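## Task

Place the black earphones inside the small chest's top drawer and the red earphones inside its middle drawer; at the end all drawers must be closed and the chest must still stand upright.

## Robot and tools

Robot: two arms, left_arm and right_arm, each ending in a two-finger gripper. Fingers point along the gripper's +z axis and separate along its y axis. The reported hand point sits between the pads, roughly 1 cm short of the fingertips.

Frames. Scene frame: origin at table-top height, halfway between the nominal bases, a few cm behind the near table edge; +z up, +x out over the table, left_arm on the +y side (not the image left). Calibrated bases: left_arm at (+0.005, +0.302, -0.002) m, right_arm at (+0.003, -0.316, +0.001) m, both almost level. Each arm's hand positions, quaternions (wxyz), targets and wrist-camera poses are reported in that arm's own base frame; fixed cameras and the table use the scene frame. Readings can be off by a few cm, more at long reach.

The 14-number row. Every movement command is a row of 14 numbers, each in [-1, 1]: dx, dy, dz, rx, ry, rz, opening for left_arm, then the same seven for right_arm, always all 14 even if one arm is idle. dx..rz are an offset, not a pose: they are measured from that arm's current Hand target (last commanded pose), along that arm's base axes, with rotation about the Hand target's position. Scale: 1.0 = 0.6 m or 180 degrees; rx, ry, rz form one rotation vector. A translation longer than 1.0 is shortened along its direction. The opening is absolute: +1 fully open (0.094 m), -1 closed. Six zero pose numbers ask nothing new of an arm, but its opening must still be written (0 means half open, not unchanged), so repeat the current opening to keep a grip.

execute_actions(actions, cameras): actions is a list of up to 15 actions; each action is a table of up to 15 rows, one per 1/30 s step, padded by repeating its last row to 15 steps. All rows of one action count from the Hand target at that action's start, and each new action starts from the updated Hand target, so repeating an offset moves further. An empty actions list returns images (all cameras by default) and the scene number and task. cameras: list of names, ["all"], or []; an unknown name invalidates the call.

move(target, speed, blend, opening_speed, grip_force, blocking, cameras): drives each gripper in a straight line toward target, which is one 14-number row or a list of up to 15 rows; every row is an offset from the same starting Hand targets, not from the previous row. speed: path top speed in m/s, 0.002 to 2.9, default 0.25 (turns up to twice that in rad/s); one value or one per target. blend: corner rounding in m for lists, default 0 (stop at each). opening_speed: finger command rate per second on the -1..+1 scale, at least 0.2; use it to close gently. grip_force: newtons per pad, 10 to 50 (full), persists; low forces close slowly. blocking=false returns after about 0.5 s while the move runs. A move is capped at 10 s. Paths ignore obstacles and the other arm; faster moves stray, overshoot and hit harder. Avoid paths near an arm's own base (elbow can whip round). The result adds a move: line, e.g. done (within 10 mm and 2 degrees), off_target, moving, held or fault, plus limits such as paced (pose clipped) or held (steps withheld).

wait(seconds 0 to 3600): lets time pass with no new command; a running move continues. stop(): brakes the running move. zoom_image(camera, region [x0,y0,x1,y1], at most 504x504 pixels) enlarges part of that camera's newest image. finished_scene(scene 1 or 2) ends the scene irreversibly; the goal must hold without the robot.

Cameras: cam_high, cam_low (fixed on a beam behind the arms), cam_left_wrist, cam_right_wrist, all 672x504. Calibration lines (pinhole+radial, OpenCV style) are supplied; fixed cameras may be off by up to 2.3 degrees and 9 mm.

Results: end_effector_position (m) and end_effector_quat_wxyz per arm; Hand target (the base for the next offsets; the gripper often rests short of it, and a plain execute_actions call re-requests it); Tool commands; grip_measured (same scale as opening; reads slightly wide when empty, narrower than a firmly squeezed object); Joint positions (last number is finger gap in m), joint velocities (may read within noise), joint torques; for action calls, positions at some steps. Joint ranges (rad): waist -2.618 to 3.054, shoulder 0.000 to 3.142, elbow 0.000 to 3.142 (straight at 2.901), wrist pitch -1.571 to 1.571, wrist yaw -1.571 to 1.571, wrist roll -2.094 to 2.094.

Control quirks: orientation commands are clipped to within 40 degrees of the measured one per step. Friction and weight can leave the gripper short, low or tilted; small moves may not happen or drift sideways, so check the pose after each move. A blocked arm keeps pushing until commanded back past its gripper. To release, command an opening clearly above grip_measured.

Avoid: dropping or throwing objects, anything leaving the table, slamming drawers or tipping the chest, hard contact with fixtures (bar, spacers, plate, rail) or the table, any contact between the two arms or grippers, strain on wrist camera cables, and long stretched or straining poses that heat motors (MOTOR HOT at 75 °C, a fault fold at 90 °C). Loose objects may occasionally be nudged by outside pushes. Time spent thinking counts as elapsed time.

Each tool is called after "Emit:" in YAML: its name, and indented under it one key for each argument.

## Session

Emit:
execute_actions:
  actions: []

Scene clock: 0.00 s.
left_arm: end_effector_position=(+0.3874, +0.0071, +0.0645) grip_measured=+1.000 end_effector_quat_wxyz=(+0.543, +0.007, +0.838, +0.059) | right_arm: end_effector_position=(+0.3905, -0.0126, +0.0681) grip_measured=+1.000 end_effector_quat_wxyz=(+0.529, +0.016, +0.846, -0.060)
Joint positions: left_arm=[-0.038 1.592 0.351 0.821 -0.126 0.059 0.094] | right_arm=[0.034 1.559 0.394 0.712 0.149 -0.023 0.094]
Joint velocities: within noise
Joint torques (N m): no reading
Heat: left arm: 32 °C; right arm: 31 °C.
Hand target: left_arm +0.3915, +0.0076, +0.0726; +0.553, +0.005, +0.831, +0.059 | right_arm +0.3915, -0.0128, +0.0698; +0.530, +0.016, +0.846, -0.060
Tool commands: left_gripper/opening=+1.0 right_gripper/opening=+1.0
camera_calibration:
cam_left_wrist: T_world_to_cam=[[0.04463, -0.99134, -0.12348, -0.00318], [-0.77124, 0.04437, -0.63499, 0.3742], [0.63498, 0.12357, -0.76258, -0.10795]] pos_world=[0.35729, -0.00642, 0.1549]
cam_right_wrist: T_world_to_cam=[[-0.10388, -0.99202, 0.07146, 0.0217], [-0.77092, 0.03492, -0.63598, 0.38534], [0.62841, -0.12115, -0.76839, -0.10357]] pos_world=[0.3644, -0.00448, 0.16394]

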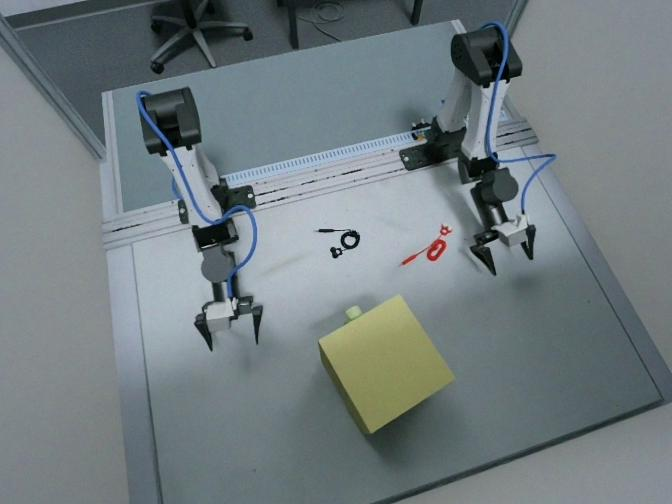

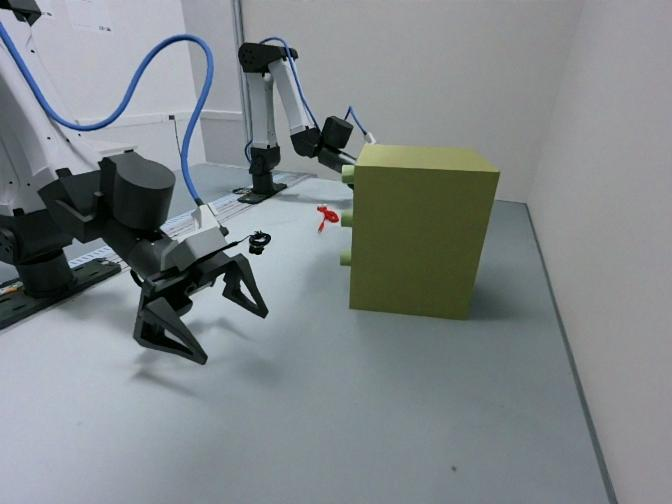

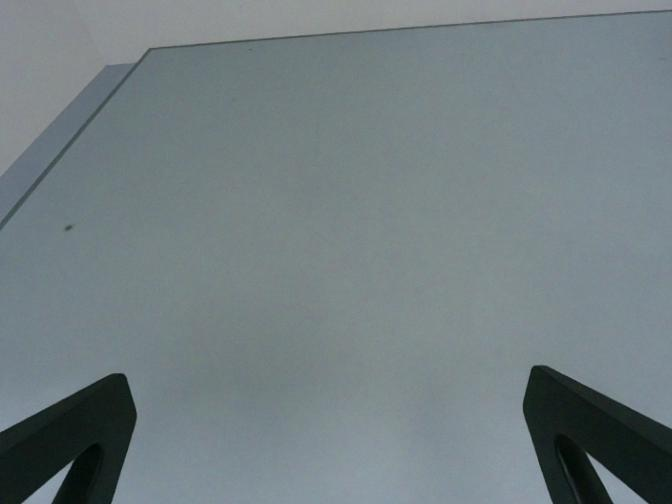

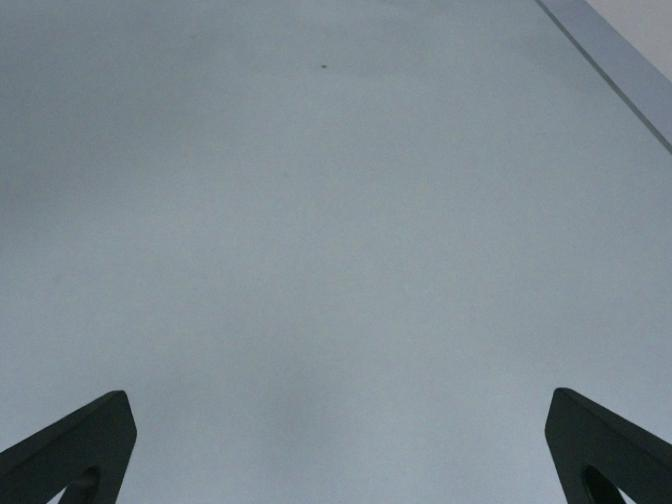

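Emit:
move:
  target:
    - [-0.1,-0.06,0.12,-0.02,0.187,0.002,1,-0.136,0.1,0.12,0,0,0.03,1]
    - [-0.186,-0.219,0.175,-0.04,0.3734,0.0034,1,-0.136,0.373,0.167,0,0,0.128,1]
  speed: 0.35
  blend: 0.04
  cameras: ["all"]

Scene clock: 4.93 s.
left_arm: end_effector_position=(+0.2770, -0.1200, +0.1728) grip_measured=+1.000 end_effector_quat_wxyz=(-0.001, +0.004, +1.000, +0.006) | right_arm: end_effector_position=(+0.3068, +0.2084, +0.1661) grip_measured=+1.000 end_effector_quat_wxyz=(+0.530, -0.161, +0.831, +0.048)
Joint positions: left_arm=[-0.415 1.705 1.648 -1.519 -0.011 -0.406 0.094] | right_arm=[0.813 1.198 0.628 0.061 0.475 0.148 0.094]
Joint torques (N m): left_arm=[0.13 -4.92 8.05 0.17 0.09 -0.2] | right_arm=[0.14 -2.07 9.46 1.89 0.29 0.11]
Heat: left arm: 33 °C; right arm: 32 °C.
Hand target: left_arm +0.2799, -0.1238, +0.1775; +0.000, +0.000, +1.000, +0.000 | right_arm +0.3099, +0.2110, +0.1701; +0.531, -0.153, +0.832, +0.047
Off the commanded pose: left_arm 0.007 m, 1 deg | right_arm 0.006 m, 1 deg.
move: done
cam_left_wrist: T_world_to_cam=[[-0.02864, -0.99951, -0.01281, -0.11065], [-0.89652, 0.02002, 0.44256, 0.209], [-0.44208, 0.02416, -0.89665, 0.37005]] pos_world=[0.34779, -0.12372, 0.23789]
cam_right_wrist: T_world_to_cam=[[0.30506, -0.94917, 0.07762, 0.08988], [-0.71835, -0.28285, -0.63558, 0.42548], [0.62523, 0.13813, -0.76812, -0.00196]] pos_world=[0.27945, 0.20592, 0.26194]

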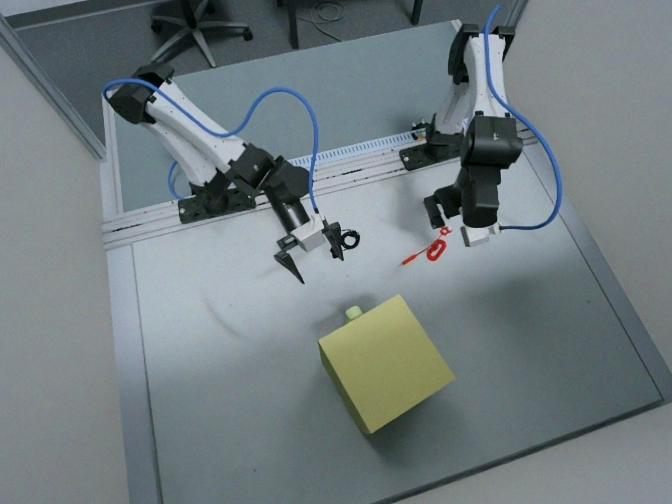

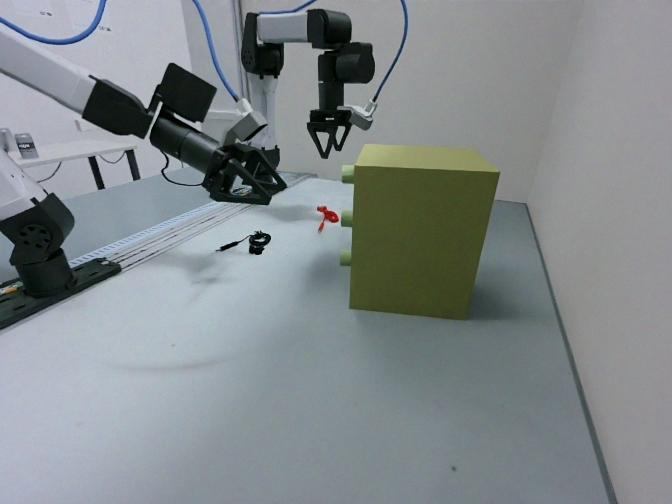

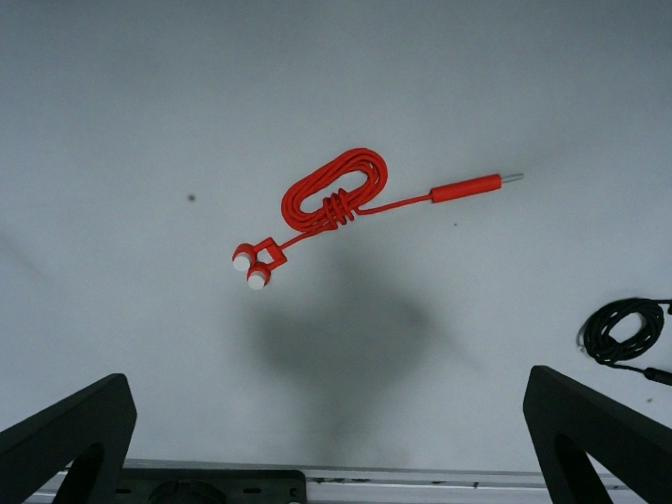

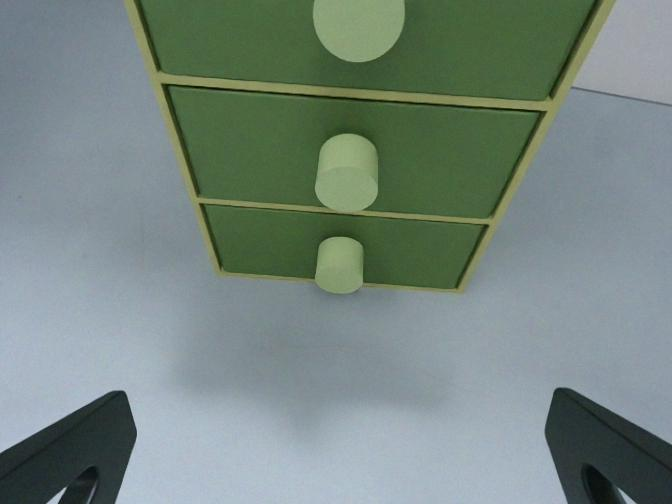

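Emit:
move:
  target:
    - [-0.0123,0.004,-0.19,0,0,-0.333,0.07,0.1275,0.0247,-0.07,0,0,0,0.5]
    - [-0.0123,0.004,-0.279,0,0,-0.333,0.07,0.2235,0.0535,-0.07,0,0,0,0.5]
    - [-0.0123,0.004,-0.279,0,0,-0.333,-1,0.2235,0.0535,-0.07,0,0,0,-0.55]
    - [-0.0123,0.004,-0.03,0,0,-0.333,-1,0.04,-0.0015,-0.07,0,0,0,-0.55]
  speed: [0.35,0.09,0.1,0.14]
  grip_force: [42, 40]
  cameras: ["all"]

Scene clock: 14.77 s.
left_arm: end_effector_position=(+0.2692, -0.1192, +0.1479) grip_measured=-0.782 end_effector_quat_wxyz=(-0.016, +0.496, +0.868, +0.003) | right_arm: end_effector_position=(+0.3360, +0.2147, +0.1216) grip_measured=-0.428 end_effector_quat_wxyz=(+0.524, -0.162, +0.835, +0.052)
Joint positions: left_arm=[-0.422 1.687 1.526 -1.441 -0.008 0.616 0.01] | right_arm=[0.739 1.409 0.585 0.319 0.398 0.118 0.027]
Joint torques (N m): left_arm=[0.57 -6.71 8.1 0.09 0.11 0.04] | right_arm=[0.24 -6.58 6.09 1.92 0.38 0.02]
Heat: left arm: 34 °C; right arm: 35 °C.
Hand target: left_arm +0.2726, -0.1214, +0.1596; +0.000, +0.499, +0.866, +0.000 | right_arm +0.3339, +0.2100, +0.1279; +0.531, -0.153, +0.832, +0.047
Off the commanded pose: left_arm 0.012 m, 2 deg | right_arm 0.008 m, 2 deg.
grip_force (N): 42, 40
move: off_target (left_arm); target 3's new opening was sent with right_arm's hand 0.011 m and 1 deg from that target
cam_left_wrist: T_world_to_cam=[[-0.87137, -0.49049, 0.01134, 0.17352], [-0.42905, 0.77303, 0.46726, 0.17332], [-0.23796, 0.40229, -0.88404, 0.33254]] pos_world=[0.30469, -0.18266, 0.21103]
cam_right_wrist: T_world_to_cam=[[0.31218, -0.94748, 0.06947, 0.08863], [-0.72655, -0.28522, -0.62512, 0.42188], [0.6121, 0.14468, -0.77743, -0.05121]] pos_world=[0.31019, 0.21171, 0.21775]

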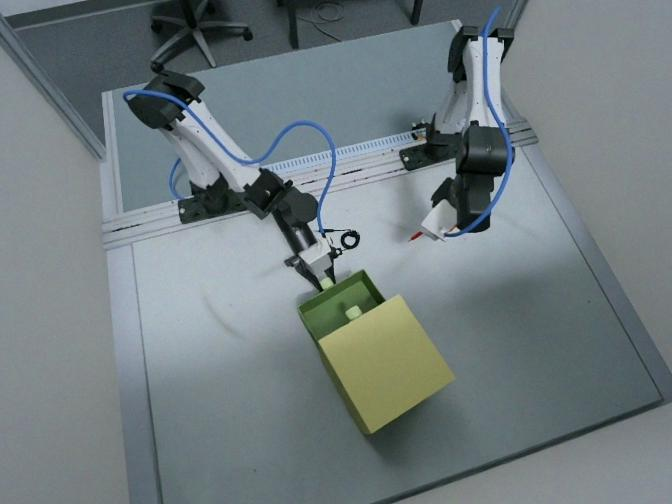

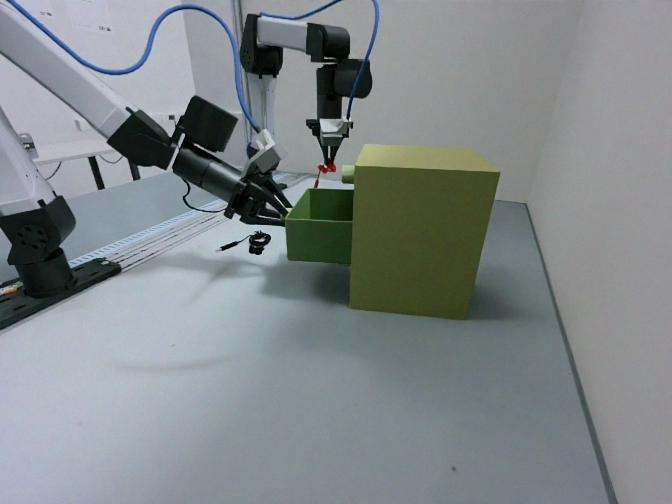

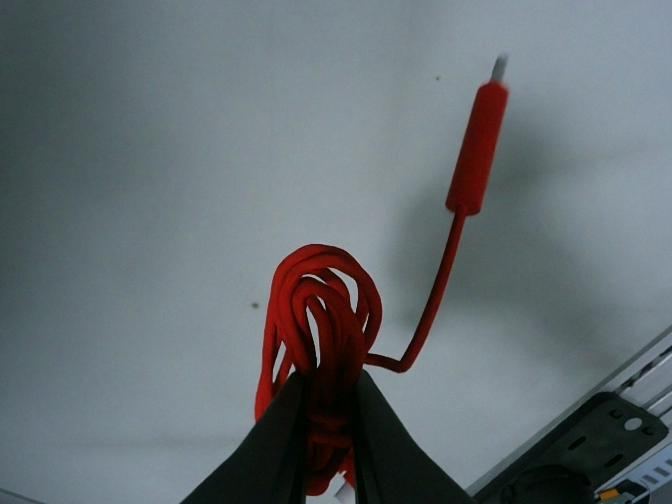

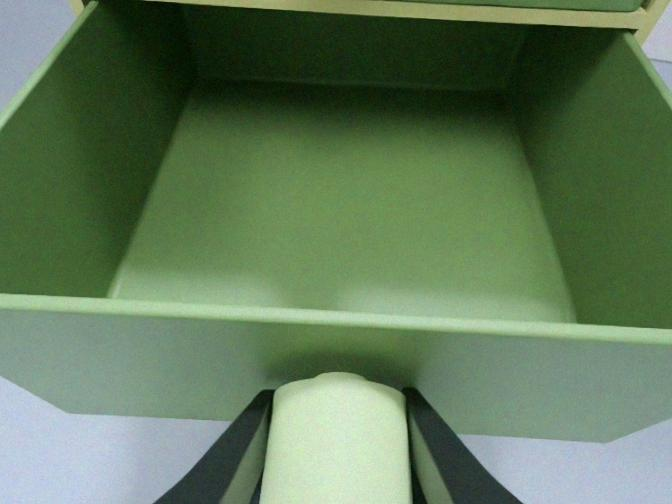

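Emit:
move:
  target:
    - [0,0,0,0,0,0,-1,0,0,0,0,0,0,0.3]
    - [0.033,-0.1,0.19,-0.01,-0.005,-0.01,-1,-0.135,-0.04,0,0,0,0,0.3]
    - [0.155,-0.471,0.192,-0.0778,-0.0306,-0.0939,-1,-0.135,-0.04,0,0,0,0,0.3]
  speed: [0.2,0.3,0.25]
  blend: [0,0.04,0]
  cameras: ["cam_low","cam_left_wrist","cam_right_wrist"]

Scene clock: 19.93 s.
left_arm: end_effector_position=(+0.3601, -0.3955, +0.2689) grip_measured=-0.782 end_effector_quat_wxyz=(+0.289, +0.585, +0.751, -0.105) | right_arm: end_effector_position=(+0.2544, +0.1883, +0.1260) grip_measured=+0.298 end_effector_quat_wxyz=(+0.528, -0.161, +0.832, +0.046)
Joint positions: left_arm=[-0.791 2.345 2.835 -1.448 0.129 0.492 0.01] | right_arm=[0.95 1.027 0.387 0.083 0.595 0.231 0.061]
Joint torques (N m): left_arm=[0.32 -8.35 7.46 1.78 0.23 -0.19] | right_arm=[0.29 -2.97 6.87 1.8 0.33 0.11]
Heat: left arm: 34 °C; right arm: 35 °C.
Hand target: left_arm +0.3656, -0.4040, +0.2748; +0.102, +0.616, +0.776, -0.081 | right_arm +0.2528, +0.1861, +0.1279; +0.531, -0.153, +0.832, +0.047
Off the commanded pose: left_arm 0.012 m, 22 deg | right_arm 0.003 m, 1 deg.
elbow stopped short (left arm): the move would have taken joint 3 (elbow) straighter than the controller allows.
grip_force (N): 42, 40
move: off_target (left_arm)
cam_left_wrist: T_world_to_cam=[[-0.94145, -0.27825, -0.19037, 0.27929], [-0.25472, 0.95696, -0.13905, 0.54233], [0.22087, -0.08242, -0.97181, 0.23886]] pos_world=[0.34832, -0.42159, 0.36071]
cam_right_wrist: T_world_to_cam=[[0.30366, -0.94938, 0.08038, 0.0899], [-0.72126, -0.28418, -0.63169, 0.35712], [0.62256, 0.13384, -0.77104, 0.00453]] pos_world=[0.22746, 0.18624, 0.22185]

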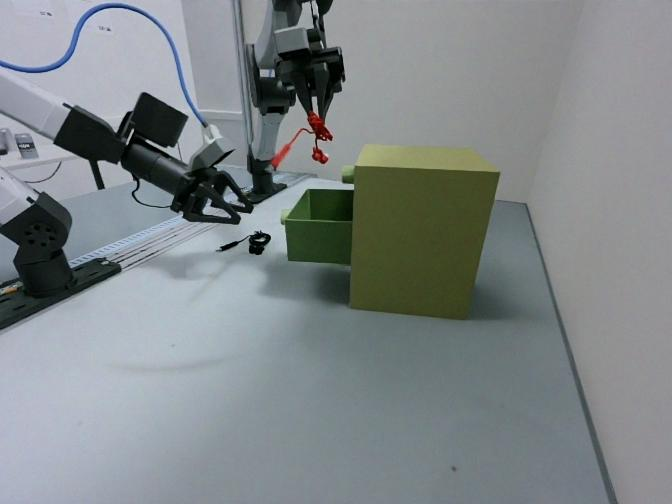

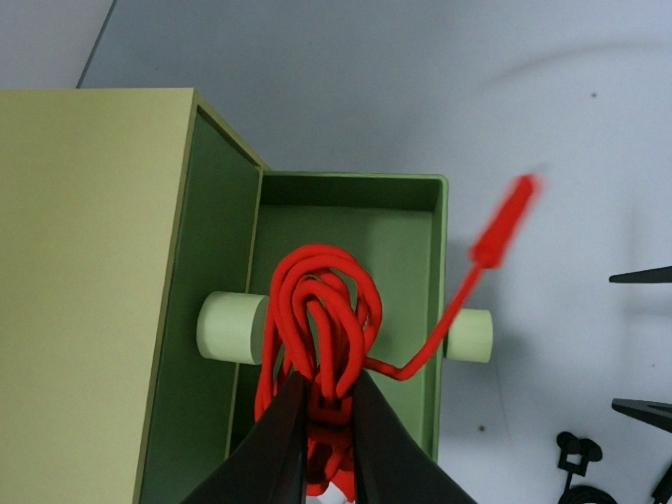

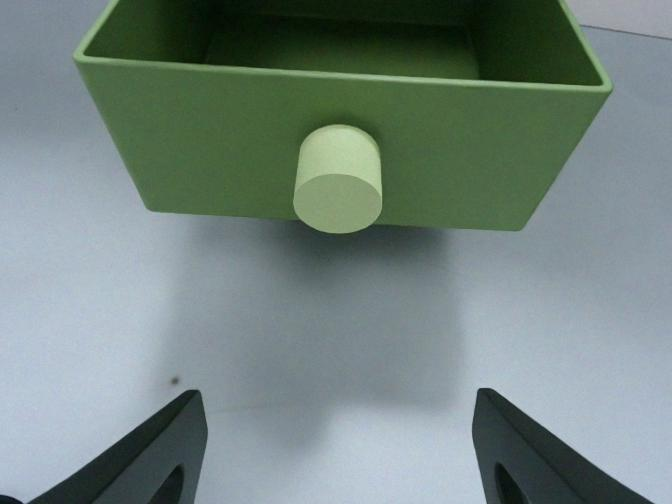

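Emit:
move:
  target: [0.009,-0.0083,-0.08,-0.0478,-0.0304,0.2162,-1,0,0,0,0,0,0,0.3]
  speed: 0.4
  cameras: ["cam_left_wrist","cam_low"]

Scene clock: 23.27 s.
left_arm: end_effector_position=(+0.3673, -0.4063, +0.2233) grip_measured=-0.782 end_effector_quat_wxyz=(+0.245, +0.321, +0.910, -0.099) | right_arm: end_effector_position=(+0.2544, +0.1883, +0.1260) grip_measured=+0.298 end_effector_quat_wxyz=(+0.528, -0.161, +0.832, +0.046)
Joint positions: left_arm=[-0.857 2.432 2.835 -1.443 -0.068 -0.161 0.01] | right_arm=[0.95 1.027 0.387 0.083 0.595 0.231 0.061]
Joint torques (N m): left_arm=[0.09 -9.18 7.62 1.36 -0.22 -0.17] | right_arm=[0.27 -2.97 6.84 1.8 0.32 0.1]
Heat: left arm: 34 °C; right arm: 35 °C.
Hand target: left_arm +0.3710, -0.4090, +0.2267; +0.205, +0.317, +0.923, -0.070 | right_arm +0.2528, +0.1861, +0.1279; +0.531, -0.153, +0.832, +0.047
Off the commanded pose: left_arm 0.006 m, 6 deg | right_arm 0.003 m, 1 deg.
elbow stopped short (left arm): the move would have taken joint 3 (elbow) straighter than the controller allows.
grip_force (N): 42, 40
move: off_target (left_arm)
cam_left_wrist: T_world_to_cam=[[-0.6453, -0.76382, 0.01318, -0.07711], [-0.7622, 0.64258, -0.07838, 0.59329], [0.0514, -0.06063, -0.99684, 0.26889]] pos_world=[0.38863, -0.42383, 0.31556]
Images, in order (width x height): cam_low 672x504, cam_left_wrist 672x504.

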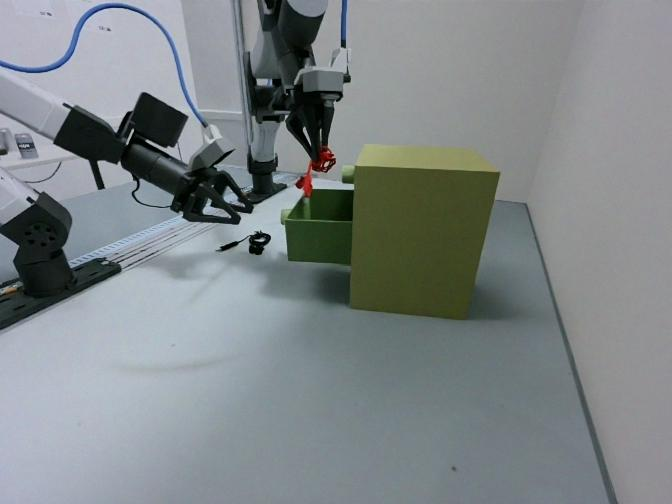

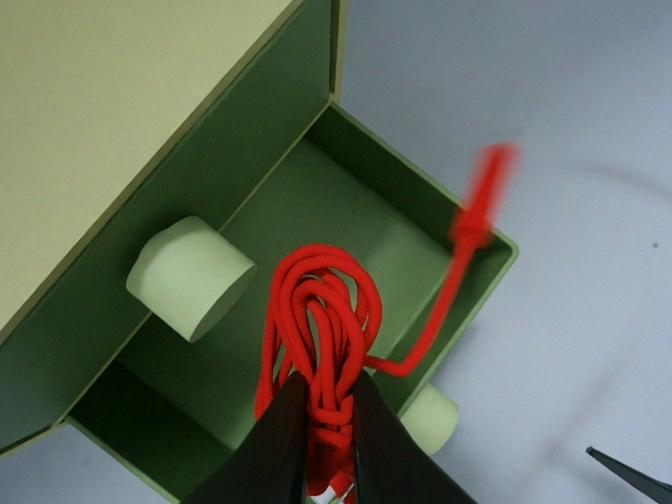

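Emit:
move:
  target:
    - [-0.003,0.013,-0.13,0,0,0,-1,0,0,0,0,0,0,0.3]
    - [-0.003,0.013,-0.13,0,0,0,-0.4,0,0,0,0,0,0,0.3]
    - [-0.003,0.013,0.02,0,0,0,-0.4,0,0,0,0,0,0,0.3]
  speed: [0.12,0.1,0.12]
  cameras: ["cam_left_wrist","cam_low"]

Scene clock: 27.90 s.
left_arm: end_effector_position=(+0.3665, -0.3997, +0.2391) grip_measured=-0.403 end_effector_quat_wxyz=(+0.257, +0.314, +0.908, -0.101) | right_arm: end_effector_position=(+0.2544, +0.1883, +0.1260) grip_measured=+0.298 end_effector_quat_wxyz=(+0.528, -0.161, +0.832, +0.046)
Joint positions: left_arm=[-0.853 2.4 2.835 -1.45 -0.077 -0.166 0.028] | right_arm=[0.95 1.027 0.387 0.083 0.595 0.231 0.061]
Joint torques (N m): left_arm=[0.34 -8.58 7.57 1.29 -0.07 -0.05] | right_arm=[0.34 -2.99 6.83 1.8 0.33 0.12]
Heat: left arm: 35 °C; right arm: 36 °C.
Hand target: left_arm +0.3692, -0.4011, +0.2389; +0.205, +0.317, +0.923, -0.071 | right_arm +0.2528, +0.1861, +0.1279; +0.531, -0.153, +0.832, +0.047
Off the commanded pose: left_arm 0.003 m, 7 deg | right_arm 0.003 m, 1 deg.
elbow stopped short (left arm): the move would have taken joint 3 (elbow) straighter than the controller allows.
grip_force (N): 42, 40
move: off_target (left_arm); target 2's new opening was sent with left_arm's hand 0.023 m and 3 deg from that target
cam_left_wrist: T_world_to_cam=[[-0.6352, -0.77225, 0.01223, -0.07969], [-0.76899, 0.63088, -0.1032, 0.59337], [0.07198, -0.07496, -0.99459, 0.27121]] pos_world=[0.38615, -0.41556, 0.33195]
Images, in order (width x height): cam_low 672x504, cam_left_wrist 672x504.

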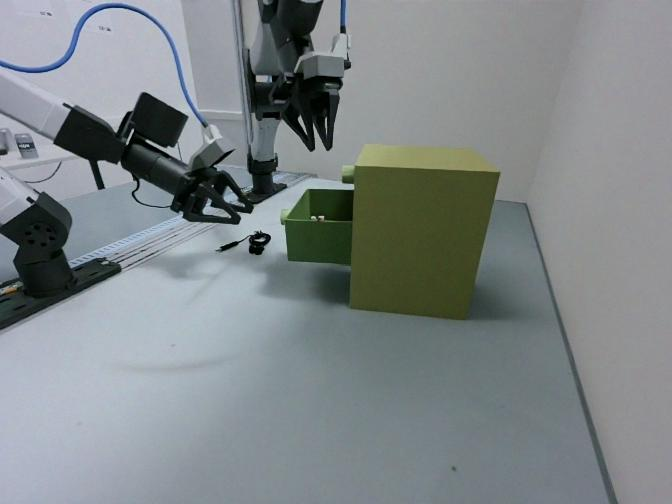

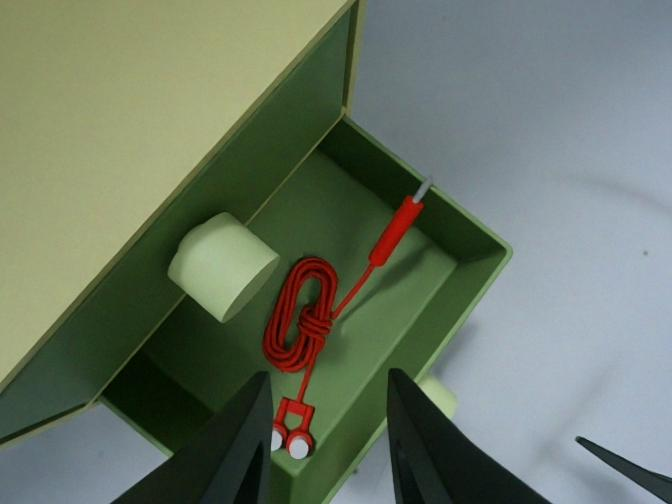

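Emit:
zoom_image:
  camera: "cam_left_wrist"
  region: [330, 110, 530, 310]

Emit:
zoom_image:
  camera: "cam_low"
  region: [270, 170, 370, 270]

Scaled by 2.520 from the camera's image (finer frame: 960x720).

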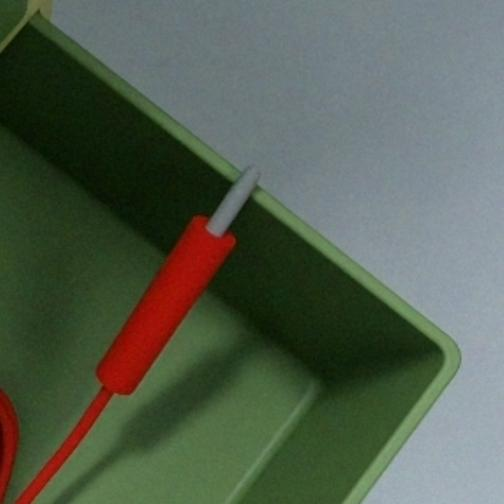

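Scaled by 5.040 from the camera's image (finer frame: 960x720).

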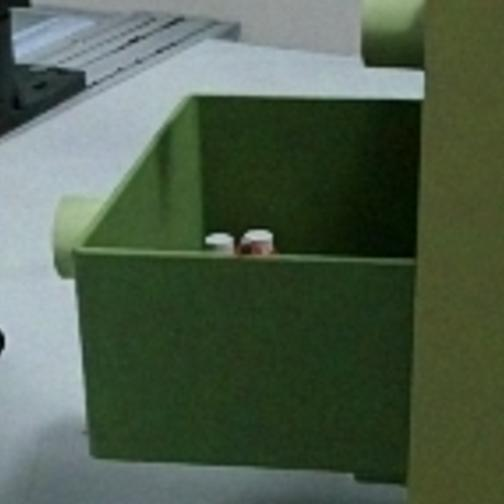

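Emit:
move:
  target:
    - [-0.165,0.118,0.035,0.04,0.05,0,-0.4,0.062,0.02,0,0,0,0,-0.75]
    - [-0.327,0.138,-0.09,0.0855,0.1094,0,0.0,0.2953,0.0873,0,0,0,0,-0.75]
  speed: [0.25,0.13]
  blend: [0.02,0]
  cameras: ["all"]

Scene clock: 35.60 s.
left_arm: end_effector_position=(+0.2262, -0.3295, +0.2052) grip_measured=-0.403 end_effector_quat_wxyz=(+0.077, +0.336, +0.939, -0.023) | right_arm: end_effector_position=(+0.3484, +0.2055, +0.1184) grip_measured=-0.748 end_effector_quat_wxyz=(+0.518, -0.149, +0.842, +0.029)
Joint positions: left_arm=[-0.993 1.997 2.149 -1.571 -0.056 -0.303 0.028] | right_arm=[0.71 1.446 0.62 0.295 0.421 0.116 0.012]
Joint torques (N m): left_arm=[0.9 -7.8 6.2 0.68 -0.07 -0.01] | right_arm=[0.32 -6.16 5.94 1.88 0.19 0.01]
Heat: left arm: 36 °C; right arm: 36 °C.
Hand target: left_arm +0.2305, -0.3300, +0.2077; +0.083, +0.334, +0.939, -0.026 (not the last commanded pose) | right_arm +0.3447, +0.2044, +0.1202; +0.519, -0.148, +0.841, +0.029 (not the last commanded pose)
Tool commands: left_gripper/opening=-0.4 right_gripper/opening=-0.75
Off the commanded pose: left_arm 0.058 m, 9 deg | right_arm 0.089 m, 3 deg.
grip_force (N): 42, 40
move: held (left_arm, right_arm; a check stopped the path); path passed 1 of 2 targets; target 2's new opening was not sent; limits=held
pose unreachable (left arm): on one or more control steps of this call, first in action 0 (counted from 0), this arm could not follow its commanded pose, so it was not sent that pose on those steps. It may still have moved: this result reports where it is.
cause: moving toward the commanded pose would bring a part of the arm too close to another arm (this arm's wrist camera and the right arm's wrist (the part past joint 4), at the place that arm was heading or pushing toward when its own hold began).
pose unreachable (right arm): on one or more control steps of this call, first in action 0 (counted from 0), this arm could not follow its commanded pose, so it was not sent that pose on those steps. It may still have moved: this result reports where it is.
cause: moving toward the commanded pose would bring a part of the arm too close to another arm (this arm's wrist (the part past joint 4) and the left arm's wrist camera, along the way the arms are being sent, or toward where that arm still pushes).
cam_left_wrist: T_world_to_cam=[[-0.64836, -0.76125, -0.01098, -0.10281], [-0.73026, 0.61775, 0.29173, 0.3437], [-0.2153, 0.19716, -0.95644, 0.3997]] pos_world=[0.27039, -0.3694, 0.28089]
cam_right_wrist: T_world_to_cam=[[0.2671, -0.95925, 0.0922, 0.09167], [-0.74626, -0.26642, -0.61001, 0.42751], [0.60972, 0.09413, -0.78701, -0.04757]] pos_world=[0.32356, 0.20631, 0.21489]

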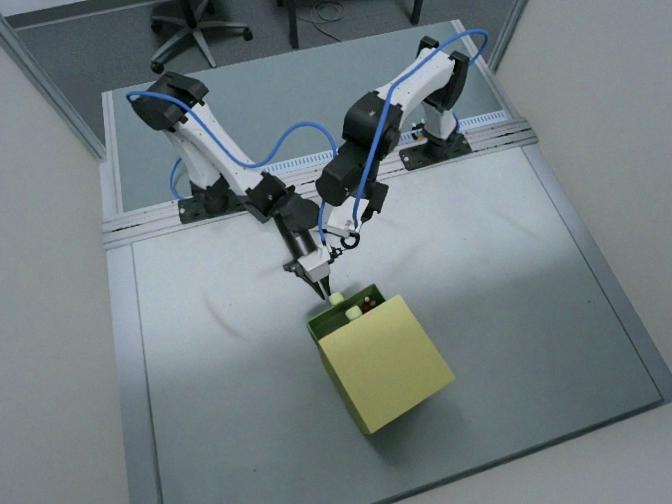

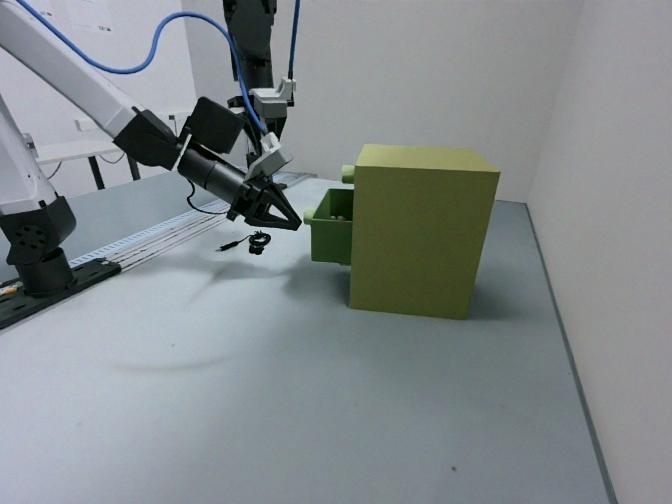

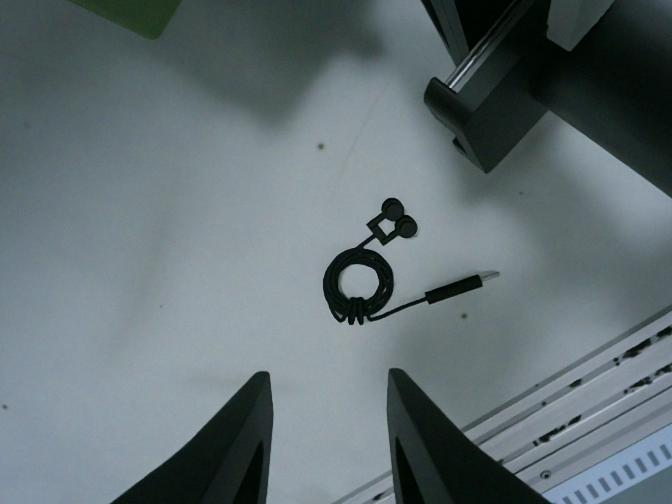

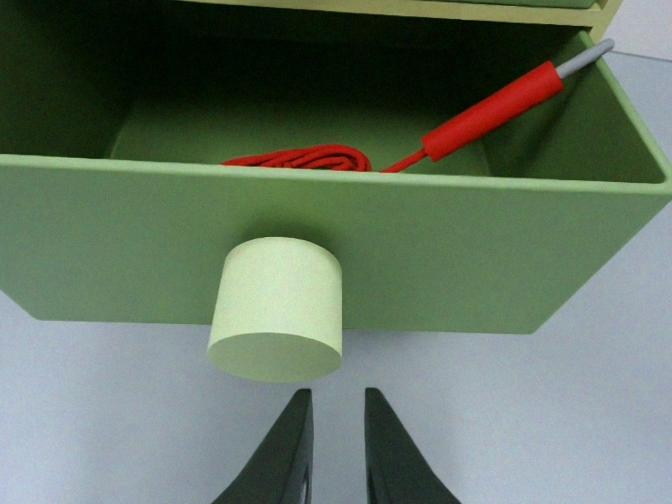

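Emit:
move:
  target:
    - [-0.05,0.217,0.037,0,0,0,0,-0.016,-0.016,0.117,0,0,0,-1]
    - [-0.05,0.217,0.037,0,0,0,0,0.142,-0.157,0.117,0,0,0,-1]
    - [-0.05,0.217,0.037,0,0,0,0,0.224,-0.122,0.108,0,0,0,-1]
  speed: [0.25,0.25,0.15]
  blend: [0.01,0.02,0]
  cameras: ["all"]

Emit:
zoom_image:
  camera: "cam_right_wrist"
  region: [150, 150, 400, 504]

Scene clock: 40.53 s.
left_arm: end_effector_position=(+0.2049, -0.2048, +0.2268) grip_measured=-0.003 end_effector_quat_wxyz=(+0.083, +0.332, +0.939, -0.020) | right_arm: end_effector_position=(+0.4725, +0.1255, +0.1835) grip_measured=-0.997 end_effector_quat_wxyz=(+0.516, -0.140, +0.845, +0.023)
Joint positions: left_arm=[-0.808 1.549 1.69 -1.545 -0.038 -0.124 0.047] | right_arm=[0.283 1.608 1.054 0.069 0.066 -0.086 0]
Joint torques (N m): left_arm=[0.92 -6.61 4.44 0.58 0.09 0.03] | right_arm=[-0.18 -4.92 9.55 2.14 -0.17 -0.11]
Heat: left arm: 36 °C; right arm: 37 °C.
Hand target: left_arm +0.2005, -0.1999, +0.2298; +0.083, +0.334, +0.939, -0.026 | right_arm +0.4791, +0.1311, +0.1848; +0.519, -0.148, +0.841, +0.029
Off the commanded pose: left_arm 0.007 m, 1 deg | right_arm 0.009 m, 1 deg.
grip_force (N): 42, 40
move: done
cam_left_wrist: T_world_to_cam=[[-0.64289, -0.7657, -0.02012, -0.02141], [-0.7383, 0.61246, 0.28249, 0.24742], [-0.20398, 0.19647, -0.95906, 0.38924]] pos_world=[0.2483, -0.2444, 0.30298]
cam_right_wrist: T_world_to_cam=[[0.24663, -0.96464, 0.09302, -0.01395], [-0.75501, -0.25143, -0.60559, 0.53994], [0.60756, 0.07913, -0.79032, -0.06097]] pos_world=[0.44814, 0.12713, 0.2801]

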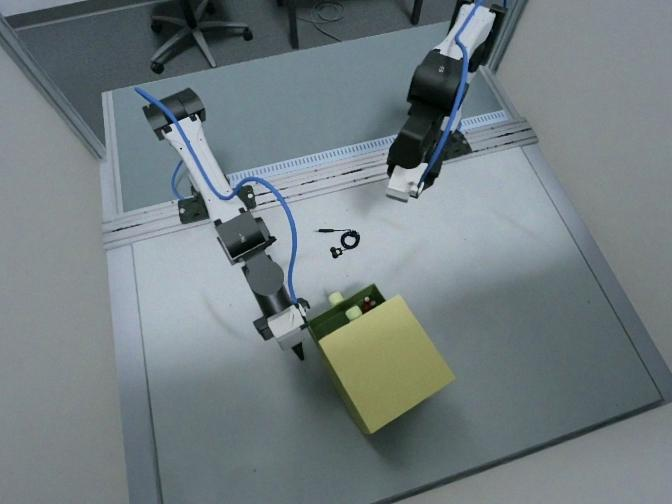

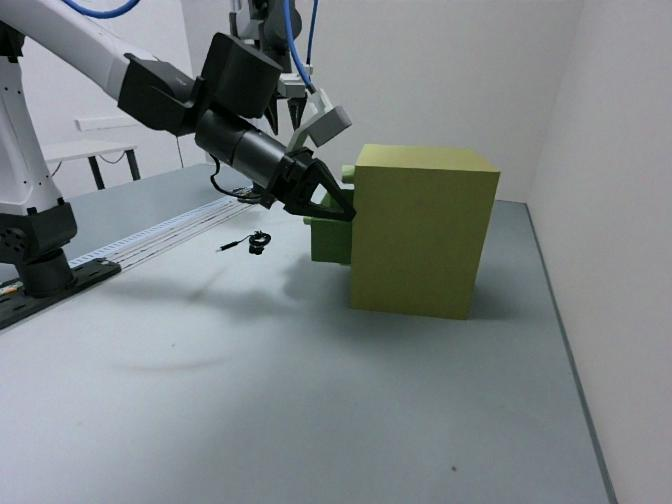

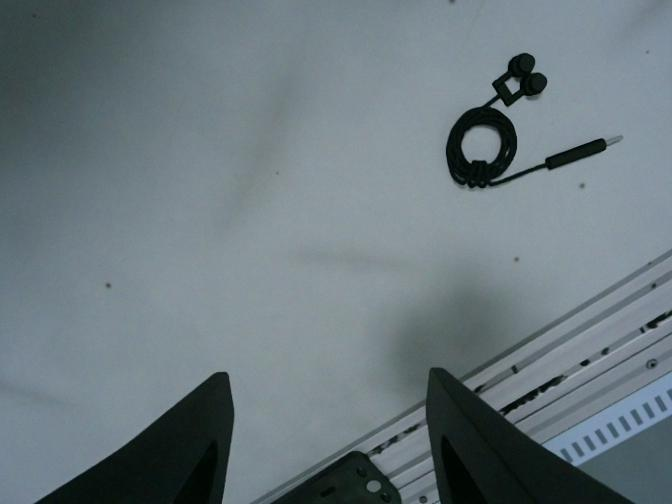

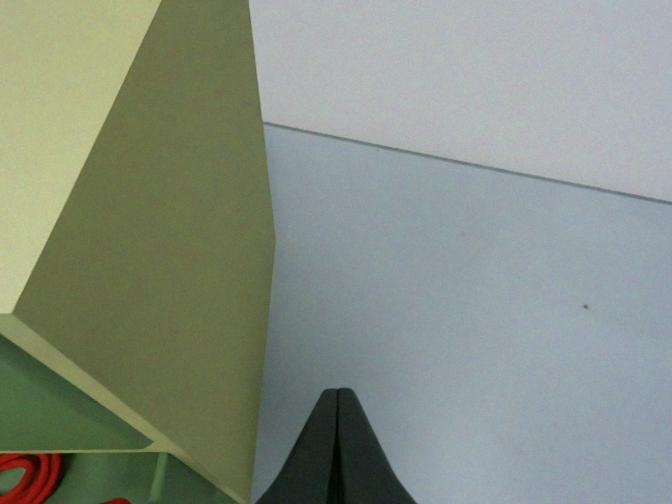

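Scaled by 1.424 from the camera's image (finer frame: 960x720).

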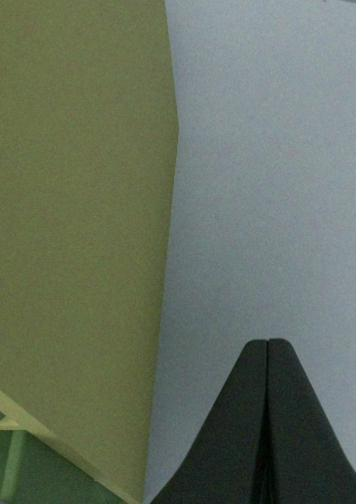

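Emit:
move:
  target: [0,0,0,0,0,0,0,-0.06,-0.018,-0.005,0,0,0,-1]
  speed: 0.2
  cameras: ["cam_right_wrist"]

Scene clock: 42.23 s.
left_arm: end_effector_position=(+0.2049, -0.2048, +0.2268) grip_measured=-0.003 end_effector_quat_wxyz=(+0.083, +0.332, +0.939, -0.020) | right_arm: end_effector_position=(+0.4468, +0.1182, +0.1717) grip_measured=-0.997 end_effector_quat_wxyz=(+0.508, -0.142, +0.849, +0.022)
Joint positions: left_arm=[-0.808 1.549 1.69 -1.545 -0.038 -0.124 0.047] | right_arm=[0.283 1.526 0.939 0.081 0.065 -0.086 0]
Joint torques (N m): left_arm=[0.94 -6.54 4.48 0.57 0.09 0.05] | right_arm=[-0.24 -8.25 6.6 2.11 -0.18 -0.11]
Heat: left arm: 36 °C; right arm: 38 °C.
Hand target: left_arm +0.2005, -0.1999, +0.2298; +0.083, +0.334, +0.939, -0.026 | right_arm +0.4431, +0.1203, +0.1818; +0.519, -0.148, +0.841, +0.029
Off the commanded pose: left_arm 0.007 m, 1 deg | right_arm 0.011 m, 2 deg.
grip_force (N): 42, 40
move: off_target (right_arm)
cam_right_wrist: T_world_to_cam=[[0.24931, -0.96386, 0.0939, -0.01512], [-0.76566, -0.25555, -0.5903, 0.51421], [0.59296, 0.07527, -0.8017, -0.0452]] pos_world=[0.42428, 0.12024, 0.26872]

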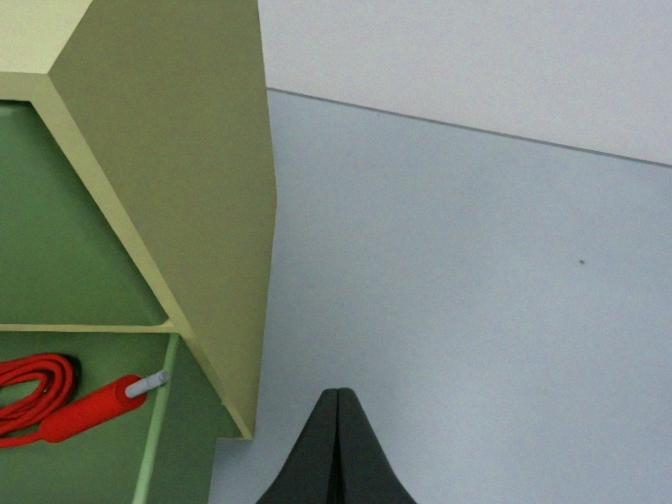

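Emit:
move:
  target: [0,0,0,0,0,0,0,0.0105,0.038,-0.0067,0,0,0,-1]
  speed: 0.1
  cameras: ["cam_right_wrist"]

Emit:
zoom_image:
  camera: "cam_right_wrist"
  region: [150, 250, 400, 504]

Scene clock: 44.13 s.
left_arm: end_effector_position=(+0.2049, -0.2048, +0.2268) grip_measured=-0.003 end_effector_quat_wxyz=(+0.083, +0.332, +0.939, -0.020) | right_arm: end_effector_position=(+0.4417, +0.1407, +0.1746) grip_measured=-0.997 end_effector_quat_wxyz=(+0.513, -0.156, +0.843, +0.030)
Joint positions: left_arm=[-0.808 1.549 1.69 -1.545 -0.038 -0.124 0.047] | right_arm=[0.341 1.526 0.939 0.094 0.088 -0.078 0]
Joint torques (N m): left_arm=[0.9 -6.6 4.49 0.56 0.11 0.03] | right_arm=[0.17 -4.15 9.59 2.15 0.14 0.09]
Heat: left arm: 37 °C; right arm: 38 °C.
Hand target: left_arm +0.2005, -0.1999, +0.2298; +0.083, +0.334, +0.939, -0.026 | right_arm +0.4494, +0.1431, +0.1778; +0.519, -0.148, +0.841, +0.029
Off the commanded pose: left_arm 0.007 m, 1 deg | right_arm 0.009 m, 1 deg.
grip_force (N): 42, 40
move: done
cam_right_wrist: T_world_to_cam=[[0.28046, -0.95498, 0.09673, -0.00789], [-0.74846, -0.28067, -0.60086, 0.51555], [0.60096, 0.09612, -0.79348, -0.04944]] pos_world=[0.41779, 0.14191, 0.27131]

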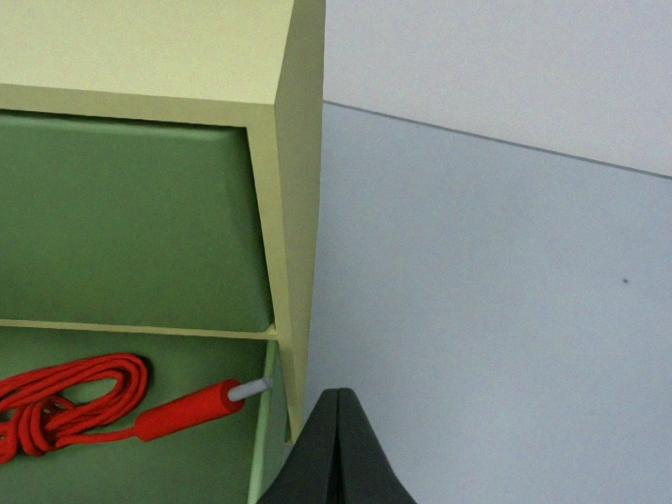

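Scaled by 1.984 from the camera's image (finer frame: 960x720).

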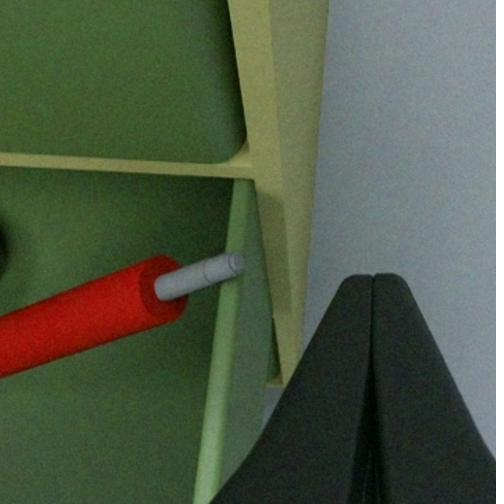

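Emit:
move:
  target:
    - [0,0,0,0,0,0,0,0.023,0.0075,-0.015,0,0,0,-1]
    - [0,0,0,0,0,0,0,0.009,0.0575,-0.015,0,0,0,-1]
  speed: 0.06
  cameras: ["cam_right_wrist"]

Scene clock: 46.83 s.
left_arm: end_effector_position=(+0.2049, -0.2048, +0.2268) grip_measured=-0.003 end_effector_quat_wxyz=(+0.083, +0.332, +0.939, -0.020) | right_arm: end_effector_position=(+0.4486, +0.1750, +0.1682) grip_measured=-0.997 end_effector_quat_wxyz=(+0.517, -0.156, +0.841, +0.030)
Joint positions: left_arm=[-0.808 1.549 1.69 -1.545 -0.038 -0.124 0.047] | right_arm=[0.433 1.608 0.987 0.131 0.17 -0.036 0]
Joint torques (N m): left_arm=[0.95 -6.58 4.52 0.57 0.11 0.05] | right_arm=[0.13 -4.82 9.4 2.08 0.16 0.11]
Heat: left arm: 37 °C; right arm: 38 °C.
Hand target: left_arm +0.2005, -0.1999, +0.2298; +0.083, +0.334, +0.939, -0.026 | right_arm +0.4548, +0.1777, +0.1687; +0.519, -0.148, +0.841, +0.029
Off the commanded pose: left_arm 0.007 m, 1 deg | right_arm 0.007 m, 1 deg.
grip_force (N): 42, 40
move: done
cam_right_wrist: T_world_to_cam=[[0.27962, -0.95513, 0.09766, 0.02374], [-0.74332, -0.27974, -0.60764, 0.52515], [0.60769, 0.09731, -0.78819, -0.06608]] pos_world=[0.42387, 0.17601, 0.2647]

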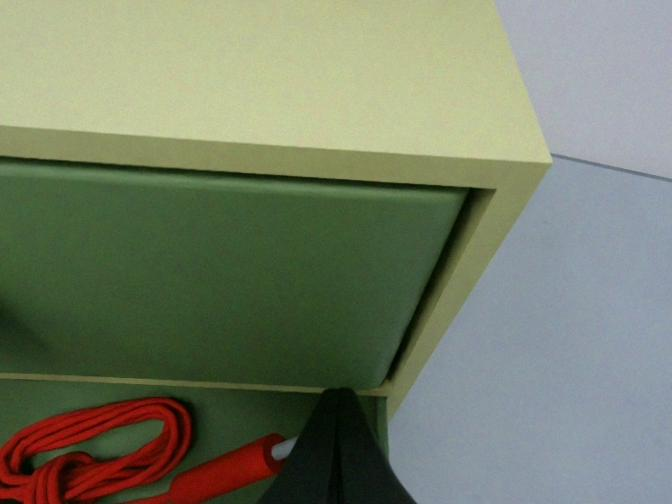

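Emit:
move:
  target:
    - [0,0,0,0,0,0,0,0,0.008,0,0,0,0,-1]
    - [0,0,0,0,0,0,0,-0.1,-0.01,0.06,0,0,0,-1]
  speed: [0.1,0.25]
  cameras: ["cam_right_wrist"]

Scene clock: 49.07 s.
left_arm: end_effector_position=(+0.2049, -0.2048, +0.2268) grip_measured=-0.003 end_effector_quat_wxyz=(+0.083, +0.332, +0.939, -0.020) | right_arm: end_effector_position=(+0.3997, +0.1740, +0.2001) grip_measured=-0.997 end_effector_quat_wxyz=(+0.516, -0.156, +0.842, +0.029)
Joint positions: left_arm=[-0.808 1.549 1.69 -1.545 -0.038 -0.124 0.047] | right_arm=[0.503 1.399 0.931 -0.033 0.233 -0.001 0]
Joint torques (N m): left_arm=[0.9 -6.56 4.46 0.59 0.09 0.04] | right_arm=[0.25 -7.09 6.82 1.93 0.19 0.09]
Heat: left arm: 37 °C; right arm: 39 °C.
Hand target: left_arm +0.2005, -0.1999, +0.2298; +0.083, +0.334, +0.939, -0.026 | right_arm +0.3948, +0.1716, +0.2048; +0.519, -0.148, +0.841, +0.029
Off the commanded pose: left_arm 0.007 m, 1 deg | right_arm 0.007 m, 1 deg.
grip_force (N): 42, 40
move: done
cam_right_wrist: T_world_to_cam=[[0.27855, -0.95539, 0.09817, 0.03383], [-0.74582, -0.27958, -0.60464, 0.50831], [0.60511, 0.09521, -0.79043, -0.00925]] pos_world=[0.37528, 0.17531, 0.2967]

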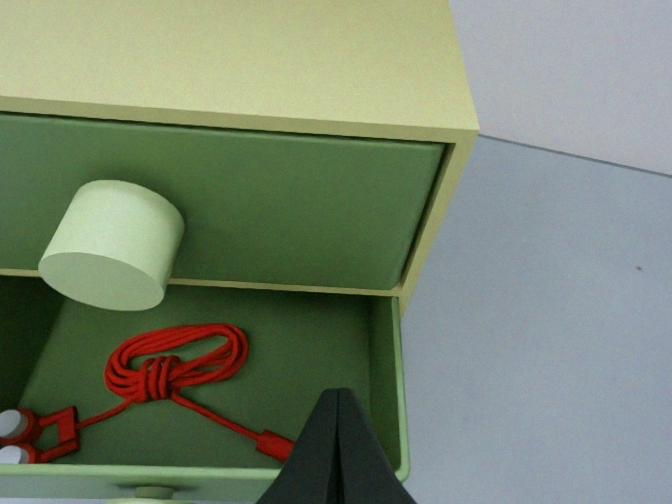

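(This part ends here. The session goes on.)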